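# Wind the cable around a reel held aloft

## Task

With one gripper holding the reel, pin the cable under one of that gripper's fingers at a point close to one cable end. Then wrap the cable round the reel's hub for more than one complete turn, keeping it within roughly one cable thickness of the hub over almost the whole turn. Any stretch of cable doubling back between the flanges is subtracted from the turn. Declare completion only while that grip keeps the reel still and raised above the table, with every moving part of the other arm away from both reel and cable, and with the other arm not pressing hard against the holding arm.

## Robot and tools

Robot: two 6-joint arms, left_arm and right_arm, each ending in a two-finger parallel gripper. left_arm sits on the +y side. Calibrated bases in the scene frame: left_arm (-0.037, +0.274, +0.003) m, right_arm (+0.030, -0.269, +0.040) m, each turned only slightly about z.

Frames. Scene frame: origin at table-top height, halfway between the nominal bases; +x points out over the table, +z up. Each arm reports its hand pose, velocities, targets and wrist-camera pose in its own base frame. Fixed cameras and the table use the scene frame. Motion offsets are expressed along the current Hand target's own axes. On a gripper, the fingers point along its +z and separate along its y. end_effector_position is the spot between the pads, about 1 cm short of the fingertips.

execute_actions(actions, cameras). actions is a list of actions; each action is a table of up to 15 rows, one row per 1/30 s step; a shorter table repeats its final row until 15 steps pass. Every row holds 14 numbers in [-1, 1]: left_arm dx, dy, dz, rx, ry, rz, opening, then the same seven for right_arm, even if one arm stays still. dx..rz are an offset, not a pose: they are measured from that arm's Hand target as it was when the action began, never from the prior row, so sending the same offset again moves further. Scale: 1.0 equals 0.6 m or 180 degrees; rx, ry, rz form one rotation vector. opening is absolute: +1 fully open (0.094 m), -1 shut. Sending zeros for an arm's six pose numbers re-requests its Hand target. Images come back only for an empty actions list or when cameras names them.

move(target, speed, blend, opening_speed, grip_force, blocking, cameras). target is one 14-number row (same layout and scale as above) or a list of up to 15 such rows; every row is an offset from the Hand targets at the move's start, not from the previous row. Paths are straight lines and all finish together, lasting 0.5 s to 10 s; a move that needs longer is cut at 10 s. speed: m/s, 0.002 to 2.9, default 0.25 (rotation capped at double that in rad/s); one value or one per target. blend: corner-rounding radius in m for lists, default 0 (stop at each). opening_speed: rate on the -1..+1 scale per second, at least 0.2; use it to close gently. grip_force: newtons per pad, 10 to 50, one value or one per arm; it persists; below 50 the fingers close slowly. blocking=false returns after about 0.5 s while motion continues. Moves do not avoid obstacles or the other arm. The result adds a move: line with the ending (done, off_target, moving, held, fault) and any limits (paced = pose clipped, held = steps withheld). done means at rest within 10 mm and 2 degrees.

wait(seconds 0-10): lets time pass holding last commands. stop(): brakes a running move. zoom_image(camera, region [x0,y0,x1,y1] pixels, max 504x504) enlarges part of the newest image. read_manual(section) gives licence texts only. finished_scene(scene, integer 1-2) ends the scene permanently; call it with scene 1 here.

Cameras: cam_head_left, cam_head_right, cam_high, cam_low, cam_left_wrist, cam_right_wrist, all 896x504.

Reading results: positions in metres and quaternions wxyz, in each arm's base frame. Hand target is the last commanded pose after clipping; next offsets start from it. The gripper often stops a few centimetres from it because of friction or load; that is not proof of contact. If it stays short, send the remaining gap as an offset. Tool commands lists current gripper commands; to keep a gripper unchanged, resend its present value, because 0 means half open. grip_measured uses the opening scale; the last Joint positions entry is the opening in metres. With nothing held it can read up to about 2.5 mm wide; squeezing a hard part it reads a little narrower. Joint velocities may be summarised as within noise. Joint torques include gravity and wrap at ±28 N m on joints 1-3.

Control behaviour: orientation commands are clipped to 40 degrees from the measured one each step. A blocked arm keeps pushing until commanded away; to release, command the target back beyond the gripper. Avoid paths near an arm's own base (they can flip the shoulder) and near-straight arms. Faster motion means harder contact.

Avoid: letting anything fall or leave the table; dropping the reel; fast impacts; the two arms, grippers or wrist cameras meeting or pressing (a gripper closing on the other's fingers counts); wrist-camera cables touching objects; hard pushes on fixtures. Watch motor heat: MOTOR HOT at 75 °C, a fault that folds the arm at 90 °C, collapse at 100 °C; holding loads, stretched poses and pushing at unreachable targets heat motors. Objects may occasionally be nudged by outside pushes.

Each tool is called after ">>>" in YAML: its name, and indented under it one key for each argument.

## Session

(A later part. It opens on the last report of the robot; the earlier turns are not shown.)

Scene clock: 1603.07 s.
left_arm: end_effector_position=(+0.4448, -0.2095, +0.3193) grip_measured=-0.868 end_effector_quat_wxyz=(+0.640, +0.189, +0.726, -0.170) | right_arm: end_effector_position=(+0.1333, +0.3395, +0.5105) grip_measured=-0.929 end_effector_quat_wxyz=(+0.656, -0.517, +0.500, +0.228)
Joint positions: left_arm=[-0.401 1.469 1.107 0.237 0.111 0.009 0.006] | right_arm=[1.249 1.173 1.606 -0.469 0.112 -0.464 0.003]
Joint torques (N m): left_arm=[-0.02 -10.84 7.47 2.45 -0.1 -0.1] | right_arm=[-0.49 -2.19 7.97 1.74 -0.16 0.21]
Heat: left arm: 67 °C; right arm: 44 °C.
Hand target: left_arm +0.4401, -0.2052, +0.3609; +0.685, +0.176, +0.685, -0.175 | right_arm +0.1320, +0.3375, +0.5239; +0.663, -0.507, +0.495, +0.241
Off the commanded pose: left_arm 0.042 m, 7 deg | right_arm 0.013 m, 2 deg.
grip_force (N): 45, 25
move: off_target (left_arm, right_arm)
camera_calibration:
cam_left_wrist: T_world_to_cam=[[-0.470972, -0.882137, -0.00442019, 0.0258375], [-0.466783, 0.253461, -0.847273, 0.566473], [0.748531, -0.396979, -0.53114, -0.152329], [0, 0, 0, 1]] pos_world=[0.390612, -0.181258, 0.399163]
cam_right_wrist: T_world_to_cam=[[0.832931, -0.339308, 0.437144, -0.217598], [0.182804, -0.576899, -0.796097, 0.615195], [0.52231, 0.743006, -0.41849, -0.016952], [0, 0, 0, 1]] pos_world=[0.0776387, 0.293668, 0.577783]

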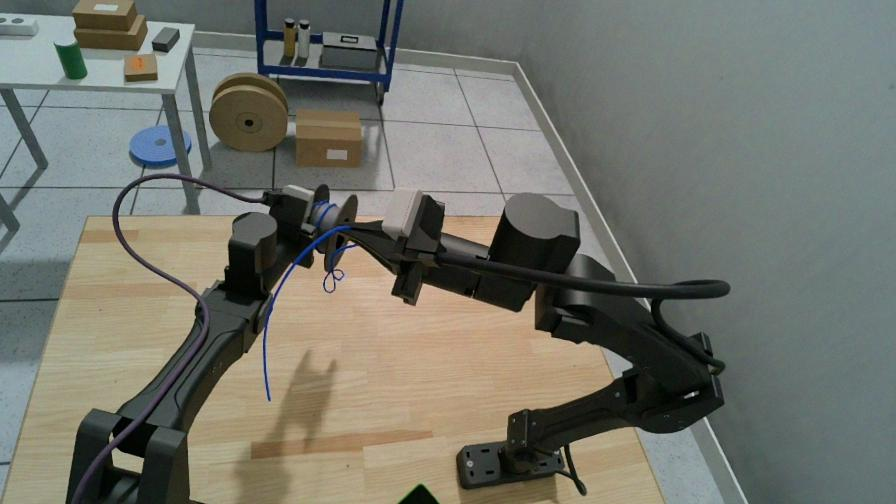

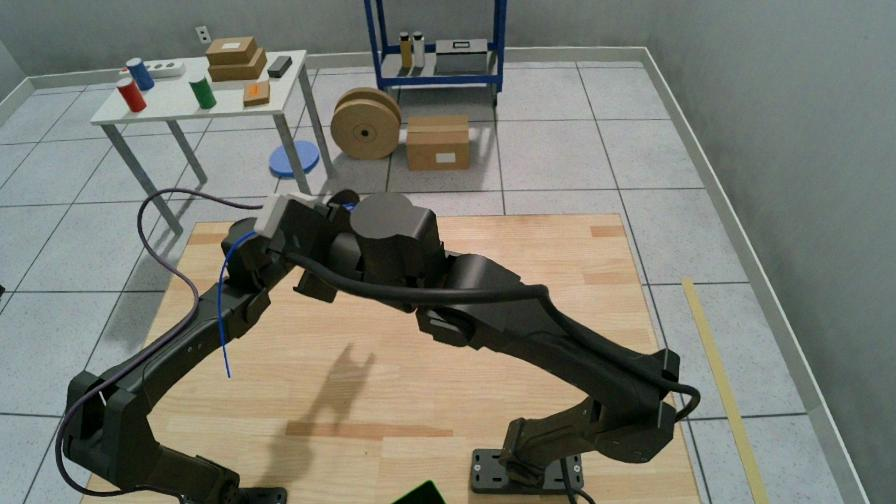

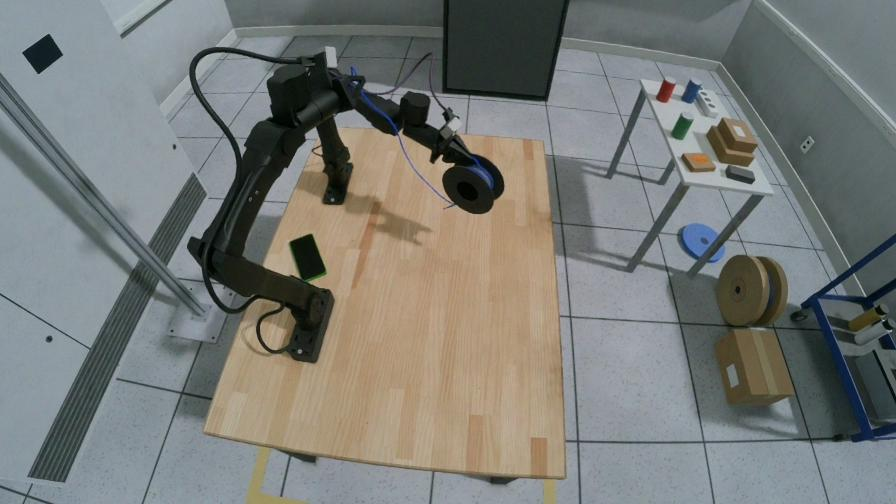

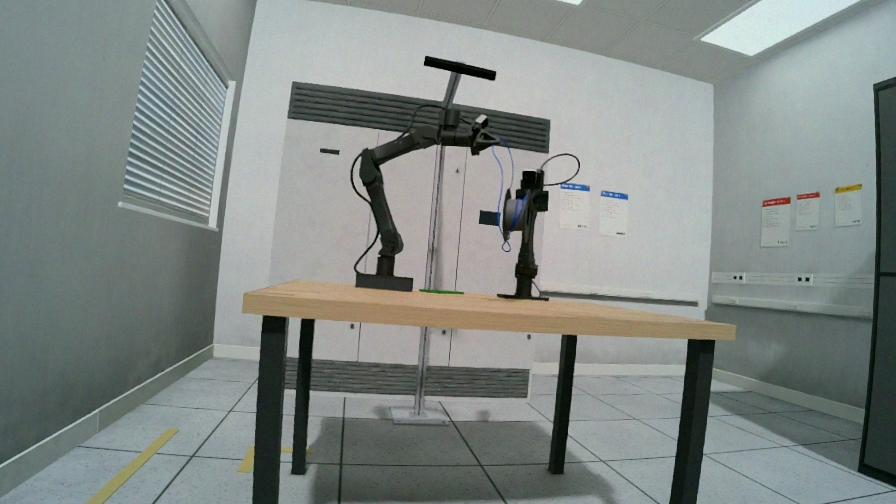

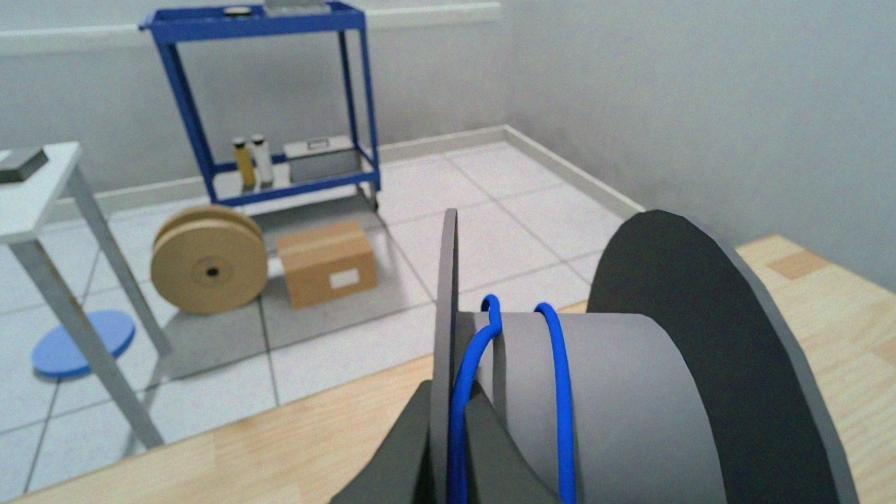

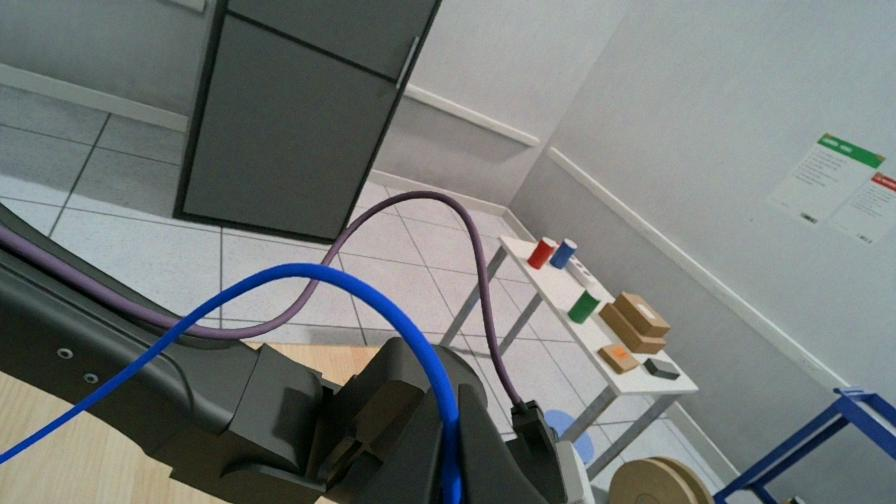

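>>> move:
  target:
    - [0,0,0,0,0,0,-1,0.228,0.313,0,0,0,-0.167,-1]
    - [0,0,0,0,0,0,-1,0.401,0.414,0.056,0,0,-0.32,-1]
  speed: 0.15
  blend: [0.03,0]
  cameras: ["all"]

>>> zoom_image:
  camera: "cam_low"
  region: [450, 120, 620, 320]

>>> zoom_image:
  camera: "cam_head_left"
  region: [180, 150, 400, 430]

Scene clock: 1620.90 s.
left_arm: end_effector_position=(+0.4448, -0.2095, +0.3193) grip_measured=-0.868 end_effector_quat_wxyz=(+0.640, +0.189, +0.726, -0.170) | right_arm: end_effector_position=(+0.0362, +0.4144, +0.1991) grip_measured=-0.929 end_effector_quat_wxyz=(+0.692, -0.687, +0.190, -0.113)
Joint positions: left_arm=[-0.401 1.469 1.107 0.237 0.111 0.009 0.006] | right_arm=[1.723 1.516 0.487 1.011 0.584 -1.452 0.003]
Joint torques (N m): left_arm=[-0.01 -10.84 7.47 2.44 -0.11 -0.1] | right_arm=[-0.59 -4.01 5.22 1.92 -0.18 0.13]
Heat: left arm: 69 °C; right arm: 41 °C.
Hand target: left_arm +0.4401, -0.2052, +0.3609; +0.685, +0.176, +0.685, -0.175 | right_arm +0.0367, +0.4159, +0.1992; +0.697, -0.683, +0.189, -0.108
Off the commanded pose: left_arm 0.042 m, 7 deg | right_arm 0.002 m, 1 deg.
grip_force (N): 45, 25
move: off_target (left_arm)
camera_calibration:
cam_left_wrist: T_world_to_cam=[[-0.470972, -0.882137, -0.00442019, 0.0258375], [-0.466783, 0.253461, -0.847273, 0.566473], [0.748531, -0.396979, -0.53114, -0.152329], [0, 0, 0, 1]] pos_world=[0.390612, -0.181258, 0.399163]
cam_right_wrist: T_world_to_cam=[[0.128604, -0.0129338, 0.991612, -0.195295], [0.643742, -0.759522, -0.093395, 0.347348], [0.754358, 0.650353, -0.0893517, -0.187711], [0, 0, 0, 1]] pos_world=[-0.0568851, 0.383371, 0.209325]

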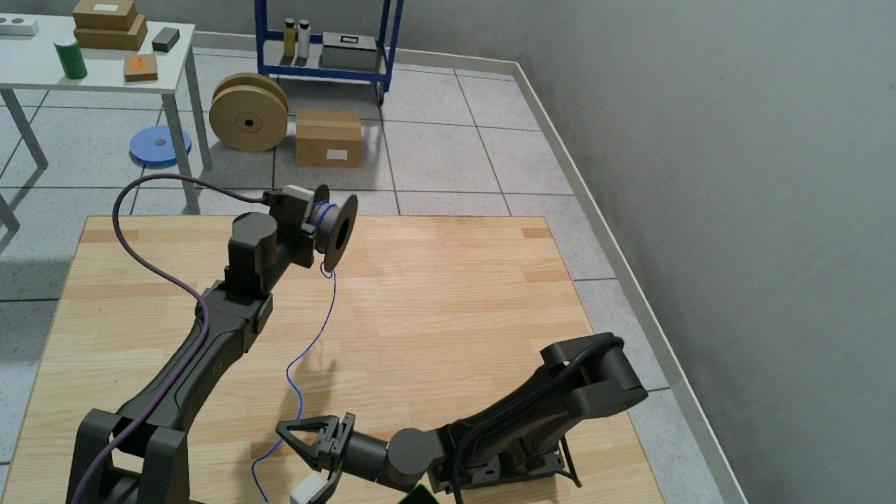

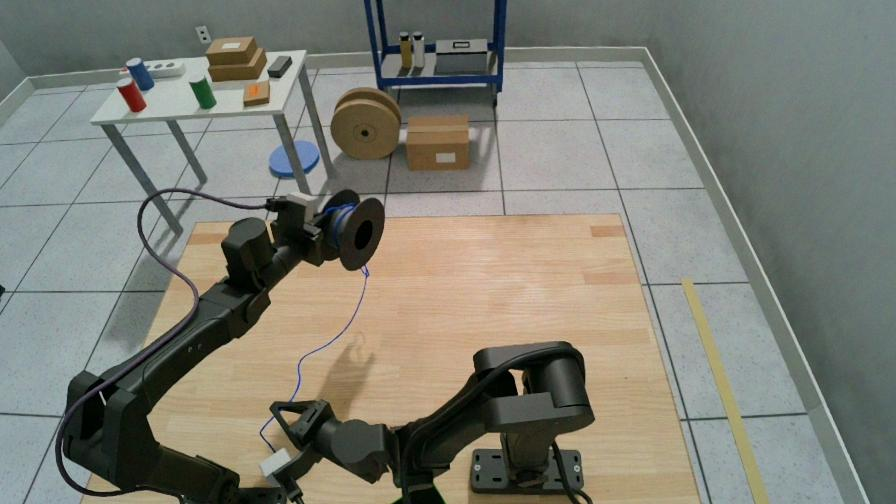

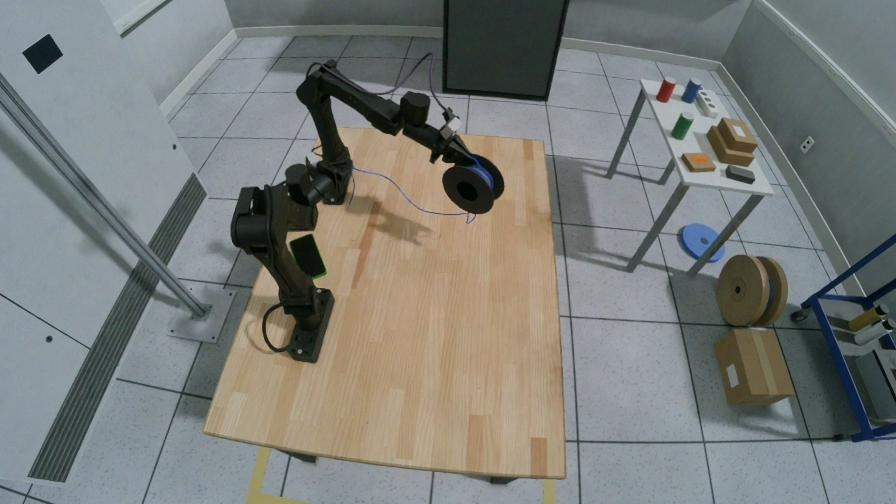

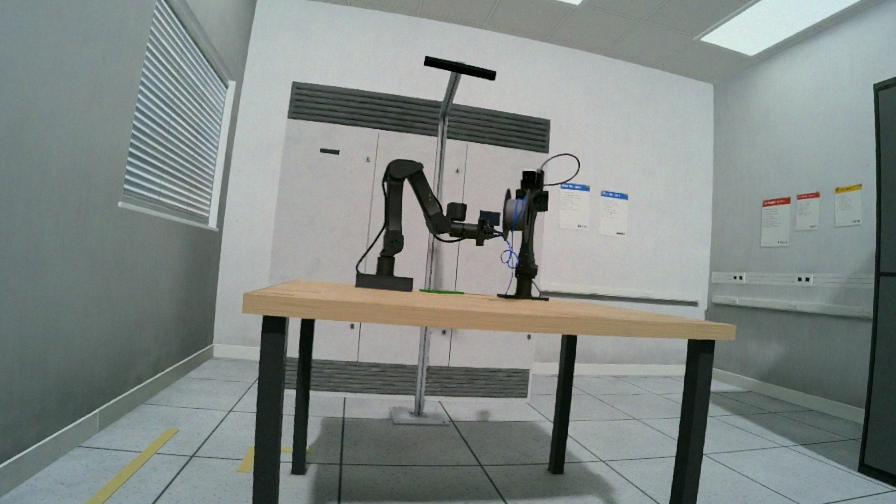

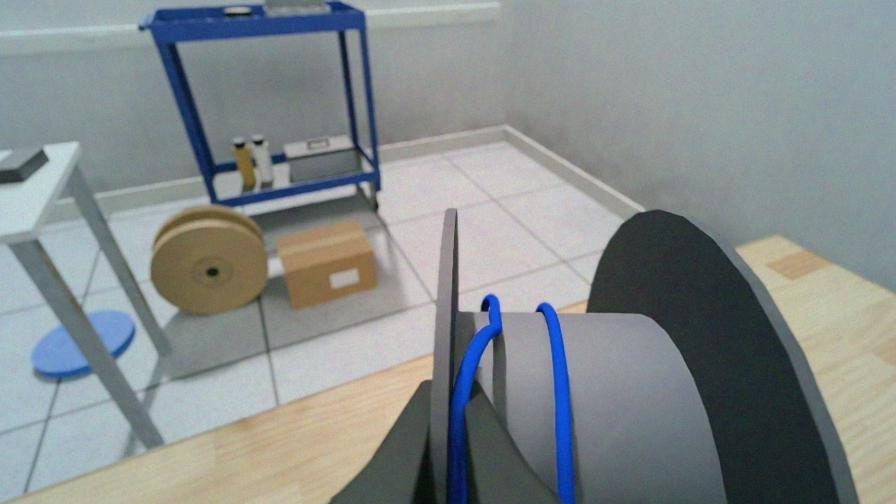

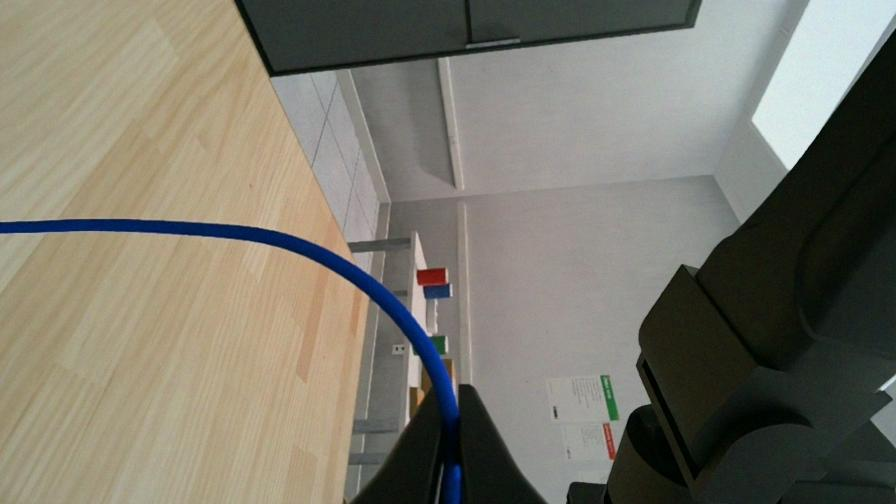

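Scaled by 2.520 from the camera's 896x504 image, which has a finer 1280x720 frame.

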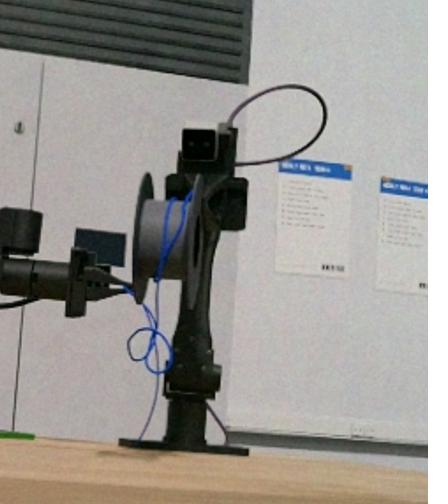

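Scaled by 1.800 from the camera's 896x504 image, which has a finer 1280x720 frame.

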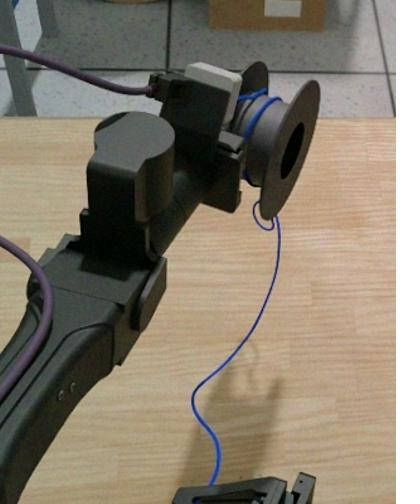

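>>> move:
  target:
    - [0,0,0,0,0,0,-1,0.058,-0.51,-0.05,0,0,0.25,-1]
    - [0,0,0,0,0,0,-1,0.369,-0.631,0.069,0,0,0.46,-1]
  speed: 0.15
  blend: [0.03,0]
  cameras: ["all"]

>>> zoom_image:
  camera: "cam_low"
  region: [450, 100, 620, 300]

>>> zoom_image:
  camera: "cam_head_left"
  region: [240, 90, 440, 340]

>>> zoom_image:
  camera: "cam_head_right"
  region: [260, 90, 460, 340]

Scene clock: 1658.93 s.
left_arm: end_effector_position=(+0.4448, -0.2094, +0.3193) grip_measured=-0.868 end_effector_quat_wxyz=(+0.640, +0.188, +0.726, -0.170) | right_arm: end_effector_position=(+0.2951, +0.3464, +0.5402) grip_measured=-0.929 end_effector_quat_wxyz=(+0.590, -0.388, +0.602, +0.373)
Joint positions: left_arm=[-0.401 1.469 1.107 0.237 0.111 0.009 0.006] | right_arm=[0.691 1.585 2.053 -0.496 -0.446 -0.02 0.003]
Joint torques (N m): left_arm=[-0.02 -10.84 7.49 2.44 -0.1 -0.1] | right_arm=[-0.31 -4.6 8.12 1.68 -0.22 0.08]
Heat: left arm: 70 °C; right arm: 41 °C.
Hand target: left_arm +0.4401, -0.2052, +0.3609; +0.685, +0.176, +0.685, -0.175 | right_arm +0.2946, +0.3464, +0.5495; +0.595, -0.387, +0.593, +0.380
Off the commanded pose: left_arm 0.042 m, 7 deg | right_arm 0.009 m, 1 deg.
grip_force (N): 45, 25
move: off_target (left_arm)
camera_calibration:
cam_left_wrist: T_world_to_cam=[[-0.47064, -0.882314, -0.00449741, 0.0257048], [-0.466835, 0.253336, -0.847282, 0.566474], [0.748708, -0.396665, -0.531125, -0.152348], [0, 0, 0, 1]] pos_world=[0.390612, -0.18126, 0.399163]
cam_right_wrist: T_world_to_cam=[[0.918371, -0.395662, -0.00677199, -0.128854], [-0.180182, -0.402862, -0.89735, 0.714755], [0.352319, 0.82532, -0.441269, -0.0603304], [0, 0, 0, 1]] pos_world=[0.268378, 0.286757, 0.61389]

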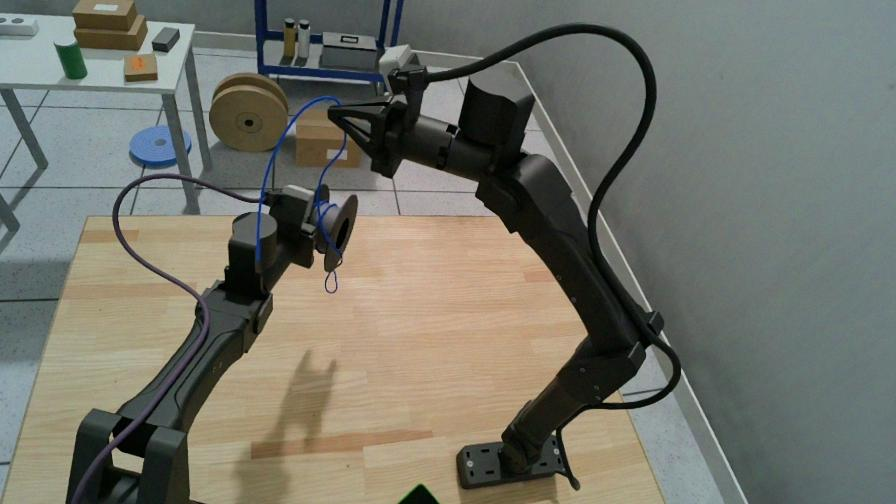

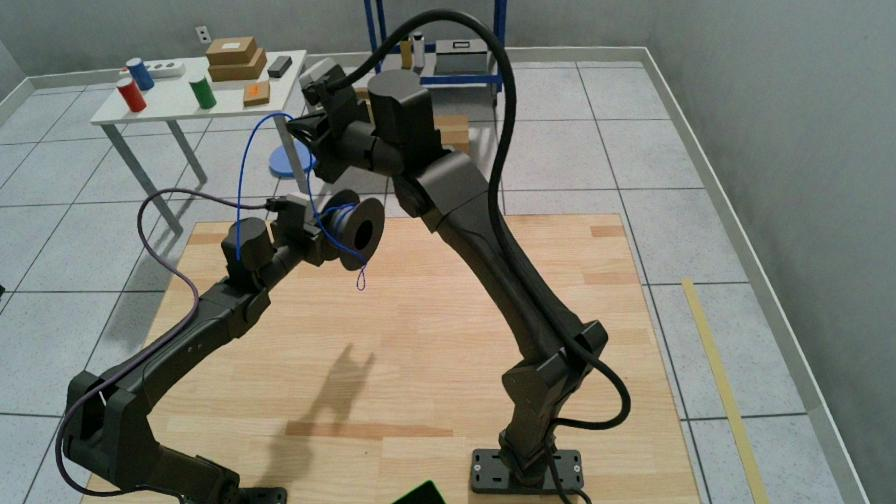

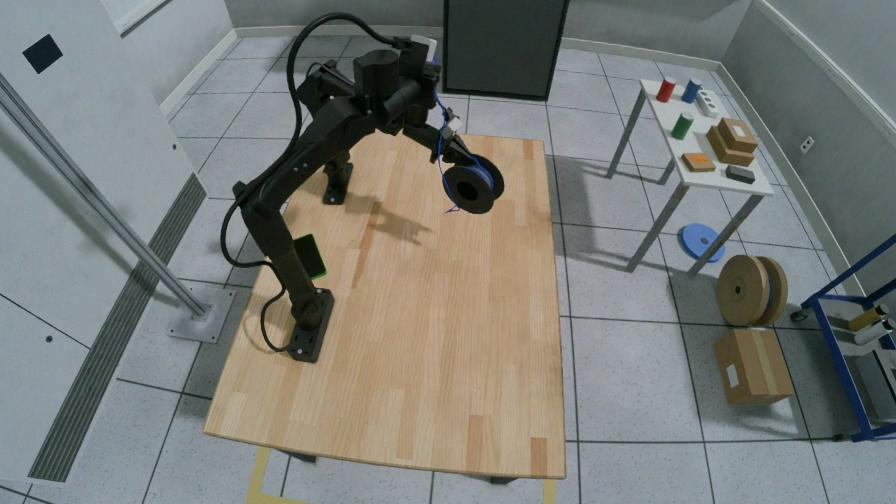

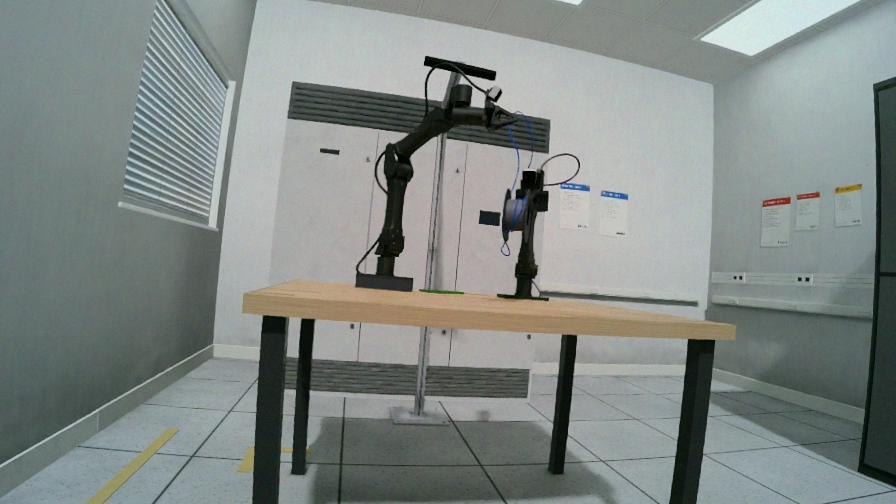

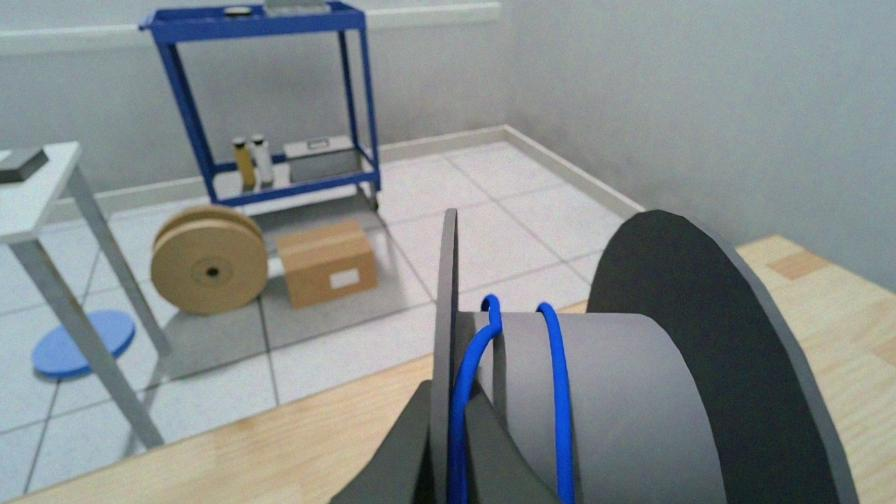

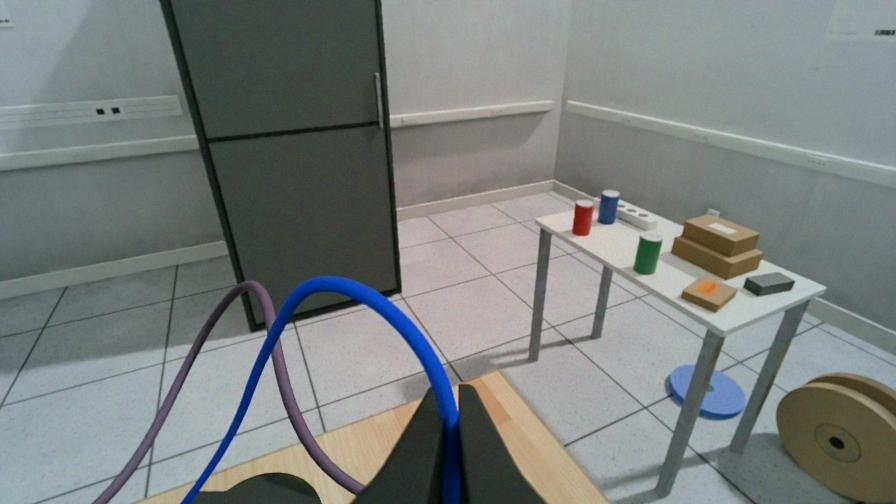

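Scaled by 2.520 from the camera's 896x504 image, which has a finer 1280x720 frame.

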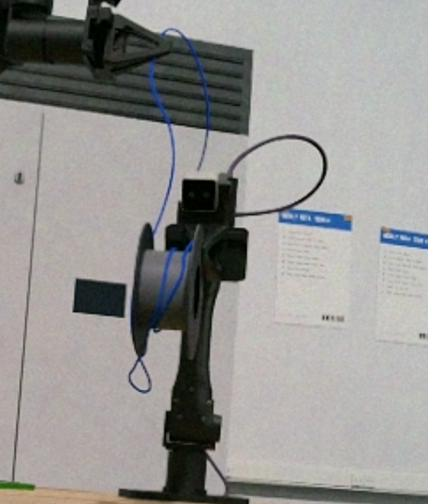

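Scaled by 2.016 from the camera's 896x504 image, which has a finer 1280x720 frame.

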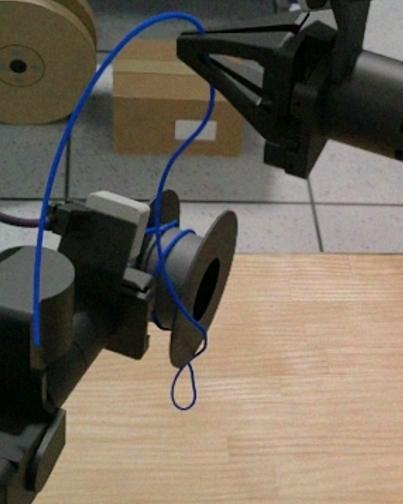

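Scaled by 2.016 from the camera's 896x504 image, which has a finer 1280x720 frame.

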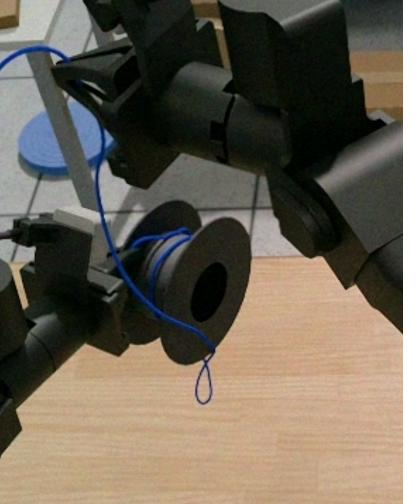

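>>> move:
  target:
    - [0,0,0,0,0,0,-1,0.083,0.3235,-0.118,0,0,-0.21,-1]
    - [0,0,0.05,0,0,0,-1,0.583,0.473,-0.05,0,0,-0.46,-1]
    - [0,0,0.133,0,0,0,-1,0.583,0.473,-0.05,0,0,-0.46,-1]
  speed: 0.15
  blend: [0.03,0.01,0]
  cameras: ["all"]

>>> zoom_image:
  camera: "cam_low"
  region: [450, 120, 620, 320]

>>> zoom_image:
  camera: "cam_head_left"
  region: [200, 150, 440, 450]

Scene clock: 1677.77 s.
left_arm: end_effector_position=(+0.5026, -0.2389, +0.3156) grip_measured=-0.868 end_effector_quat_wxyz=(+0.642, +0.187, +0.725, -0.167) | right_arm: end_effector_position=(+0.0280, +0.4326, +0.1977) grip_measured=-0.929 end_effector_quat_wxyz=(+0.693, -0.687, +0.187, -0.110)
Joint positions: left_arm=[-0.416 1.716 1.341 0.254 0.091 0.009 0.006] | right_arm=[1.738 1.594 0.553 1.024 0.59 -1.452 0.003]
Joint torques (N m): left_arm=[-0.58 -9.06 12.21 2.31 -0.11 -0.1] | right_arm=[0.42 -4.51 5.23 1.88 0.04 0]
Heat: left arm: 71 °C; right arm: 41 °C.
Hand target: left_arm +0.5101, -0.2436, +0.3609; +0.685, +0.176, +0.685, -0.175 | right_arm +0.0261, +0.4332, +0.1970; +0.697, -0.683, +0.189, -0.108
Off the commanded pose: left_arm 0.046 m, 7 deg | right_arm 0.002 m, 1 deg.
grip_force (N): 45, 25
move: off_target (left_arm)
camera_calibration:
cam_left_wrist: T_world_to_cam=[[-0.466377, -0.884557, -0.0071271, 0.0250374], [-0.464249, 0.251614, -0.849213, 0.59674], [0.752971, -0.392745, -0.528002, -0.211544], [0, 0, 0, 1]] pos_world=[0.447999, -0.211084, 0.395242]
cam_right_wrist: T_world_to_cam=[[0.129235, -0.0134563, 0.991523, -0.192397], [0.650379, -0.753646, -0.0949985, 0.363896], [0.748535, 0.657143, -0.088646, -0.196441], [0, 0, 0, 1]] pos_world=[-0.0647626, 0.40075, 0.207922]

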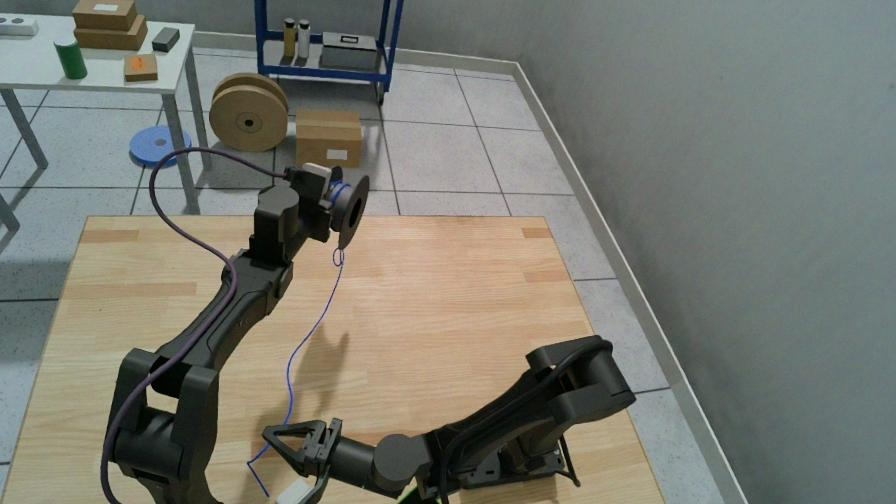

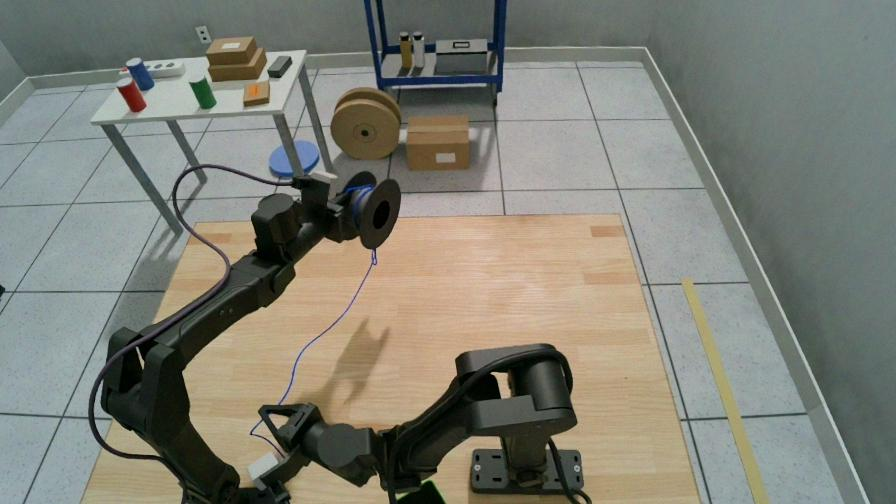

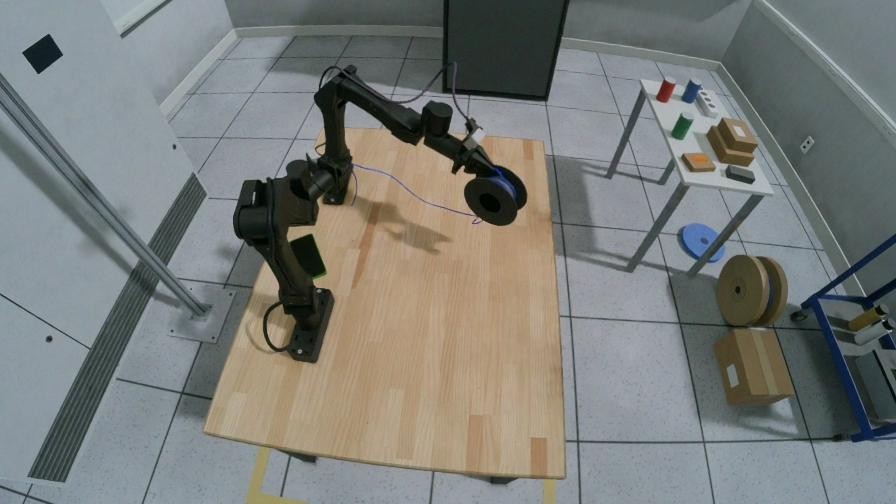

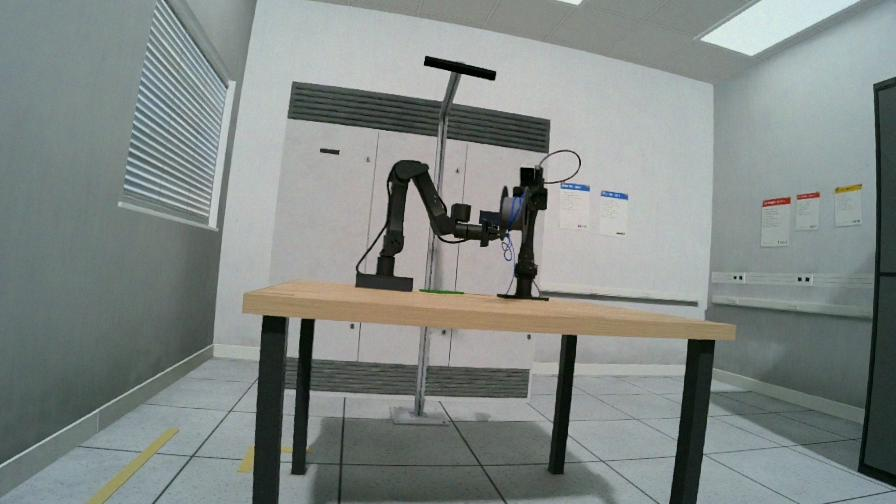

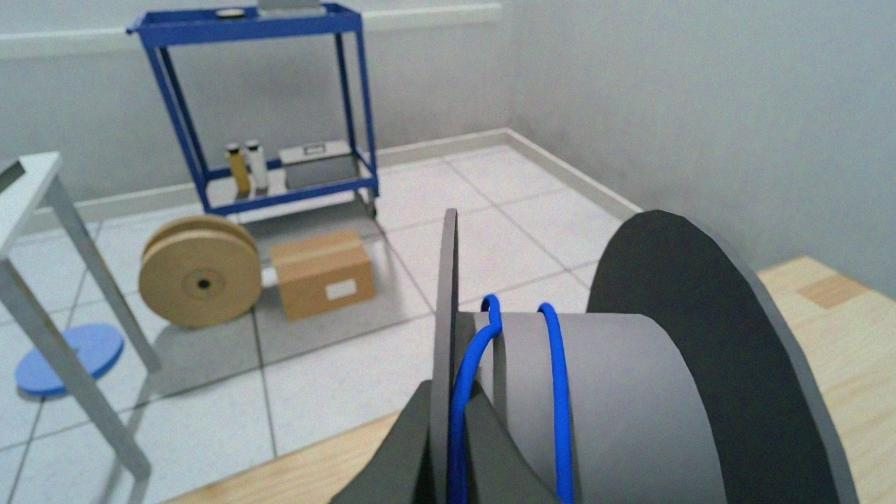

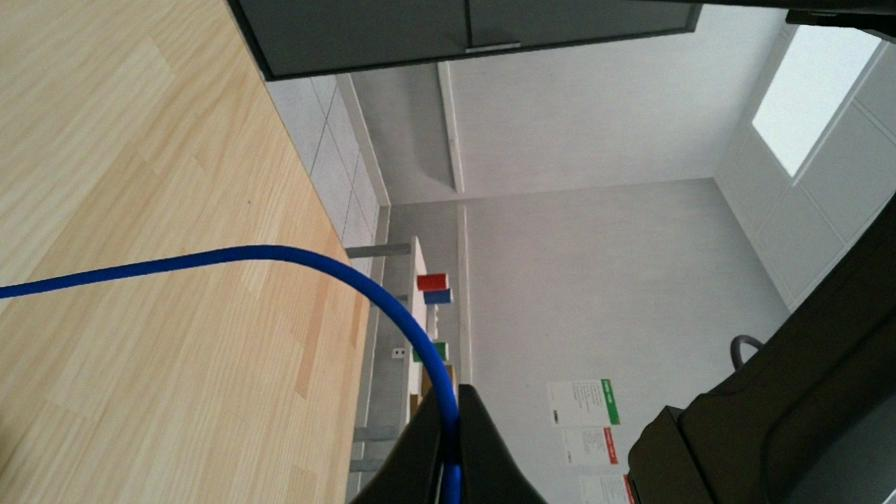

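Scaled by 2.520 from the camera's 896x504 image, which has a finer 1280x720 frame.

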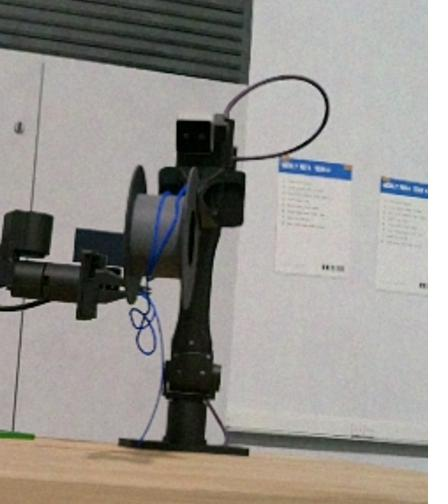

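Scaled by 1.680 from the camera's 896x504 image, which has a finer 1280x720 frame.

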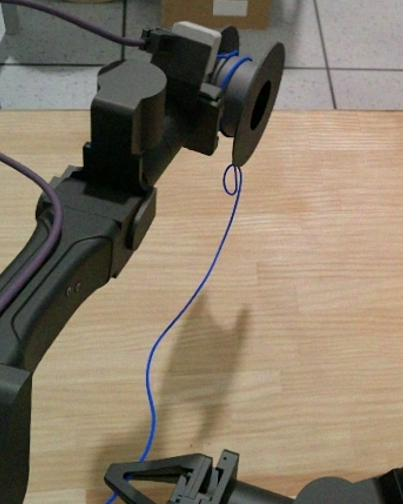

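>>> move:
  target: [0,0,0.092,0,0,0,-1,0,0,0,0,0,0,-1]
  speed: 0.12
  cameras: ["cam_high","cam_low","cam_head_left","cam_right_wrist"]

>>> zoom_image:
  camera: "cam_low"
  region: [450, 120, 620, 320]

>>> zoom_image:
  camera: "cam_head_left"
  region: [240, 150, 440, 450]

Scene clock: 1683.20 s.
left_arm: end_effector_position=(+0.5526, -0.2659, +0.3183) grip_measured=-0.868 end_effector_quat_wxyz=(+0.646, +0.187, +0.720, -0.168) | right_arm: end_effector_position=(+0.0281, +0.4325, +0.1977) grip_measured=-0.929 end_effector_quat_wxyz=(+0.693, -0.687, +0.188, -0.110)
Joint positions: left_arm=[-0.426 1.931 1.61 0.212 0.082 0.009 0.006] | right_arm=[1.738 1.594 0.553 1.024 0.591 -1.452 0.003]
Joint torques (N m): left_arm=[-0.58 -11.1 12.27 2.16 -0.11 -0.1] | right_arm=[0.42 -4.44 5.45 1.91 0.03 -0.01]
Heat: left arm: 71 °C; right arm: 41 °C.
Hand target: left_arm +0.5584, -0.2703, +0.3608; +0.685, +0.176, +0.685, -0.175 | right_arm +0.0261, +0.4332, +0.1969; +0.697, -0.683, +0.189, -0.108
Off the commanded pose: left_arm 0.043 m, 6 deg | right_arm 0.002 m, 1 deg.
grip_force (N): 45, 25
move: off_target (left_arm)
camera_calibration:
cam_right_wrist: T_world_to_cam=[[0.128811, -0.0134409, 0.991578, -0.192454], [0.649531, -0.754426, -0.0946036, 0.364011], [0.749344, 0.656247, -0.0884481, -0.196146], [0, 0, 0, 1]] pos_world=[-0.0646656, 0.400752, 0.207922]
Images, in order (width x height): cam_head_left 896x504, cam_high 896x504, cam_low 896x504, cam_right_wrist 896x504.

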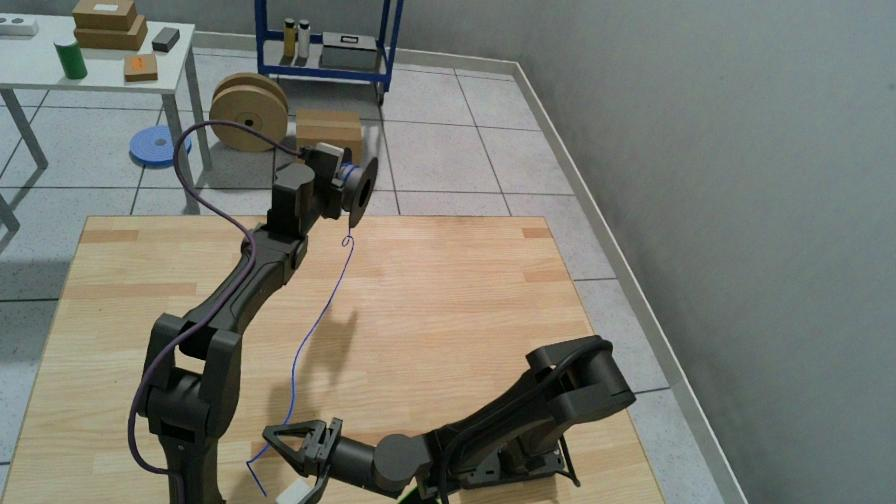

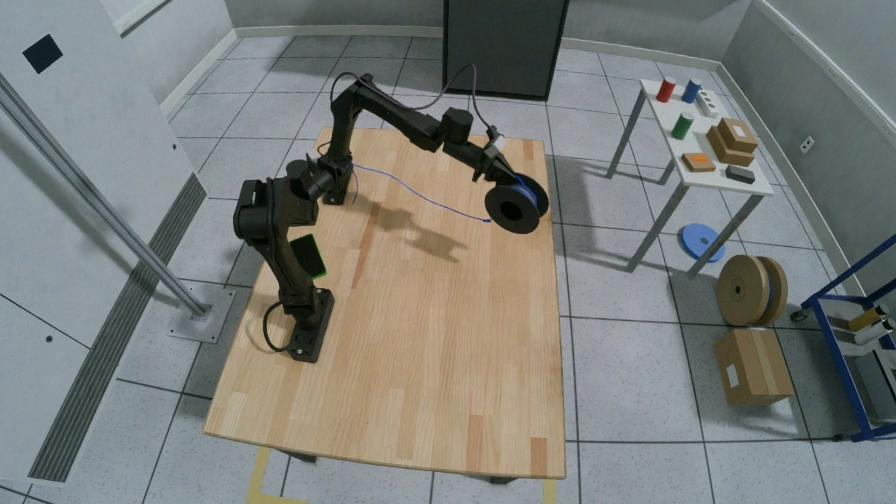

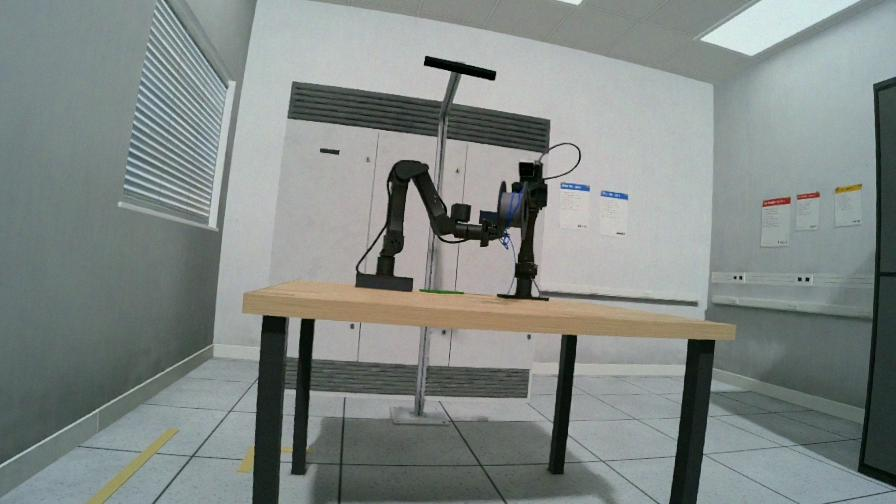

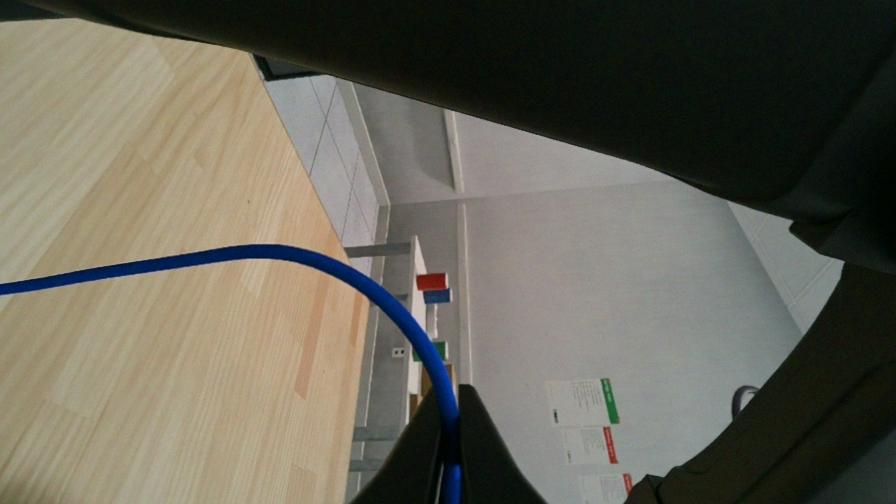

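Scaled by 2.520 from the camera's 896x504 image, which has a finer 1280x720 frame.

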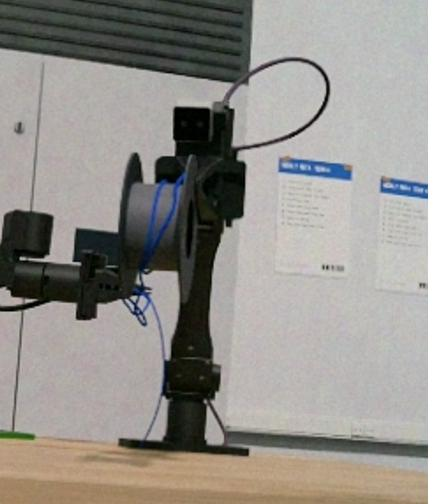

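Scaled by 1.680 from the camera's 896x504 image, which has a finer 1280x720 frame.

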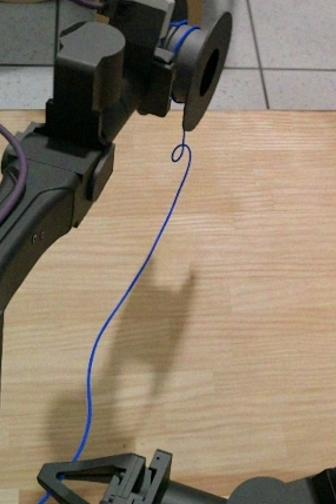

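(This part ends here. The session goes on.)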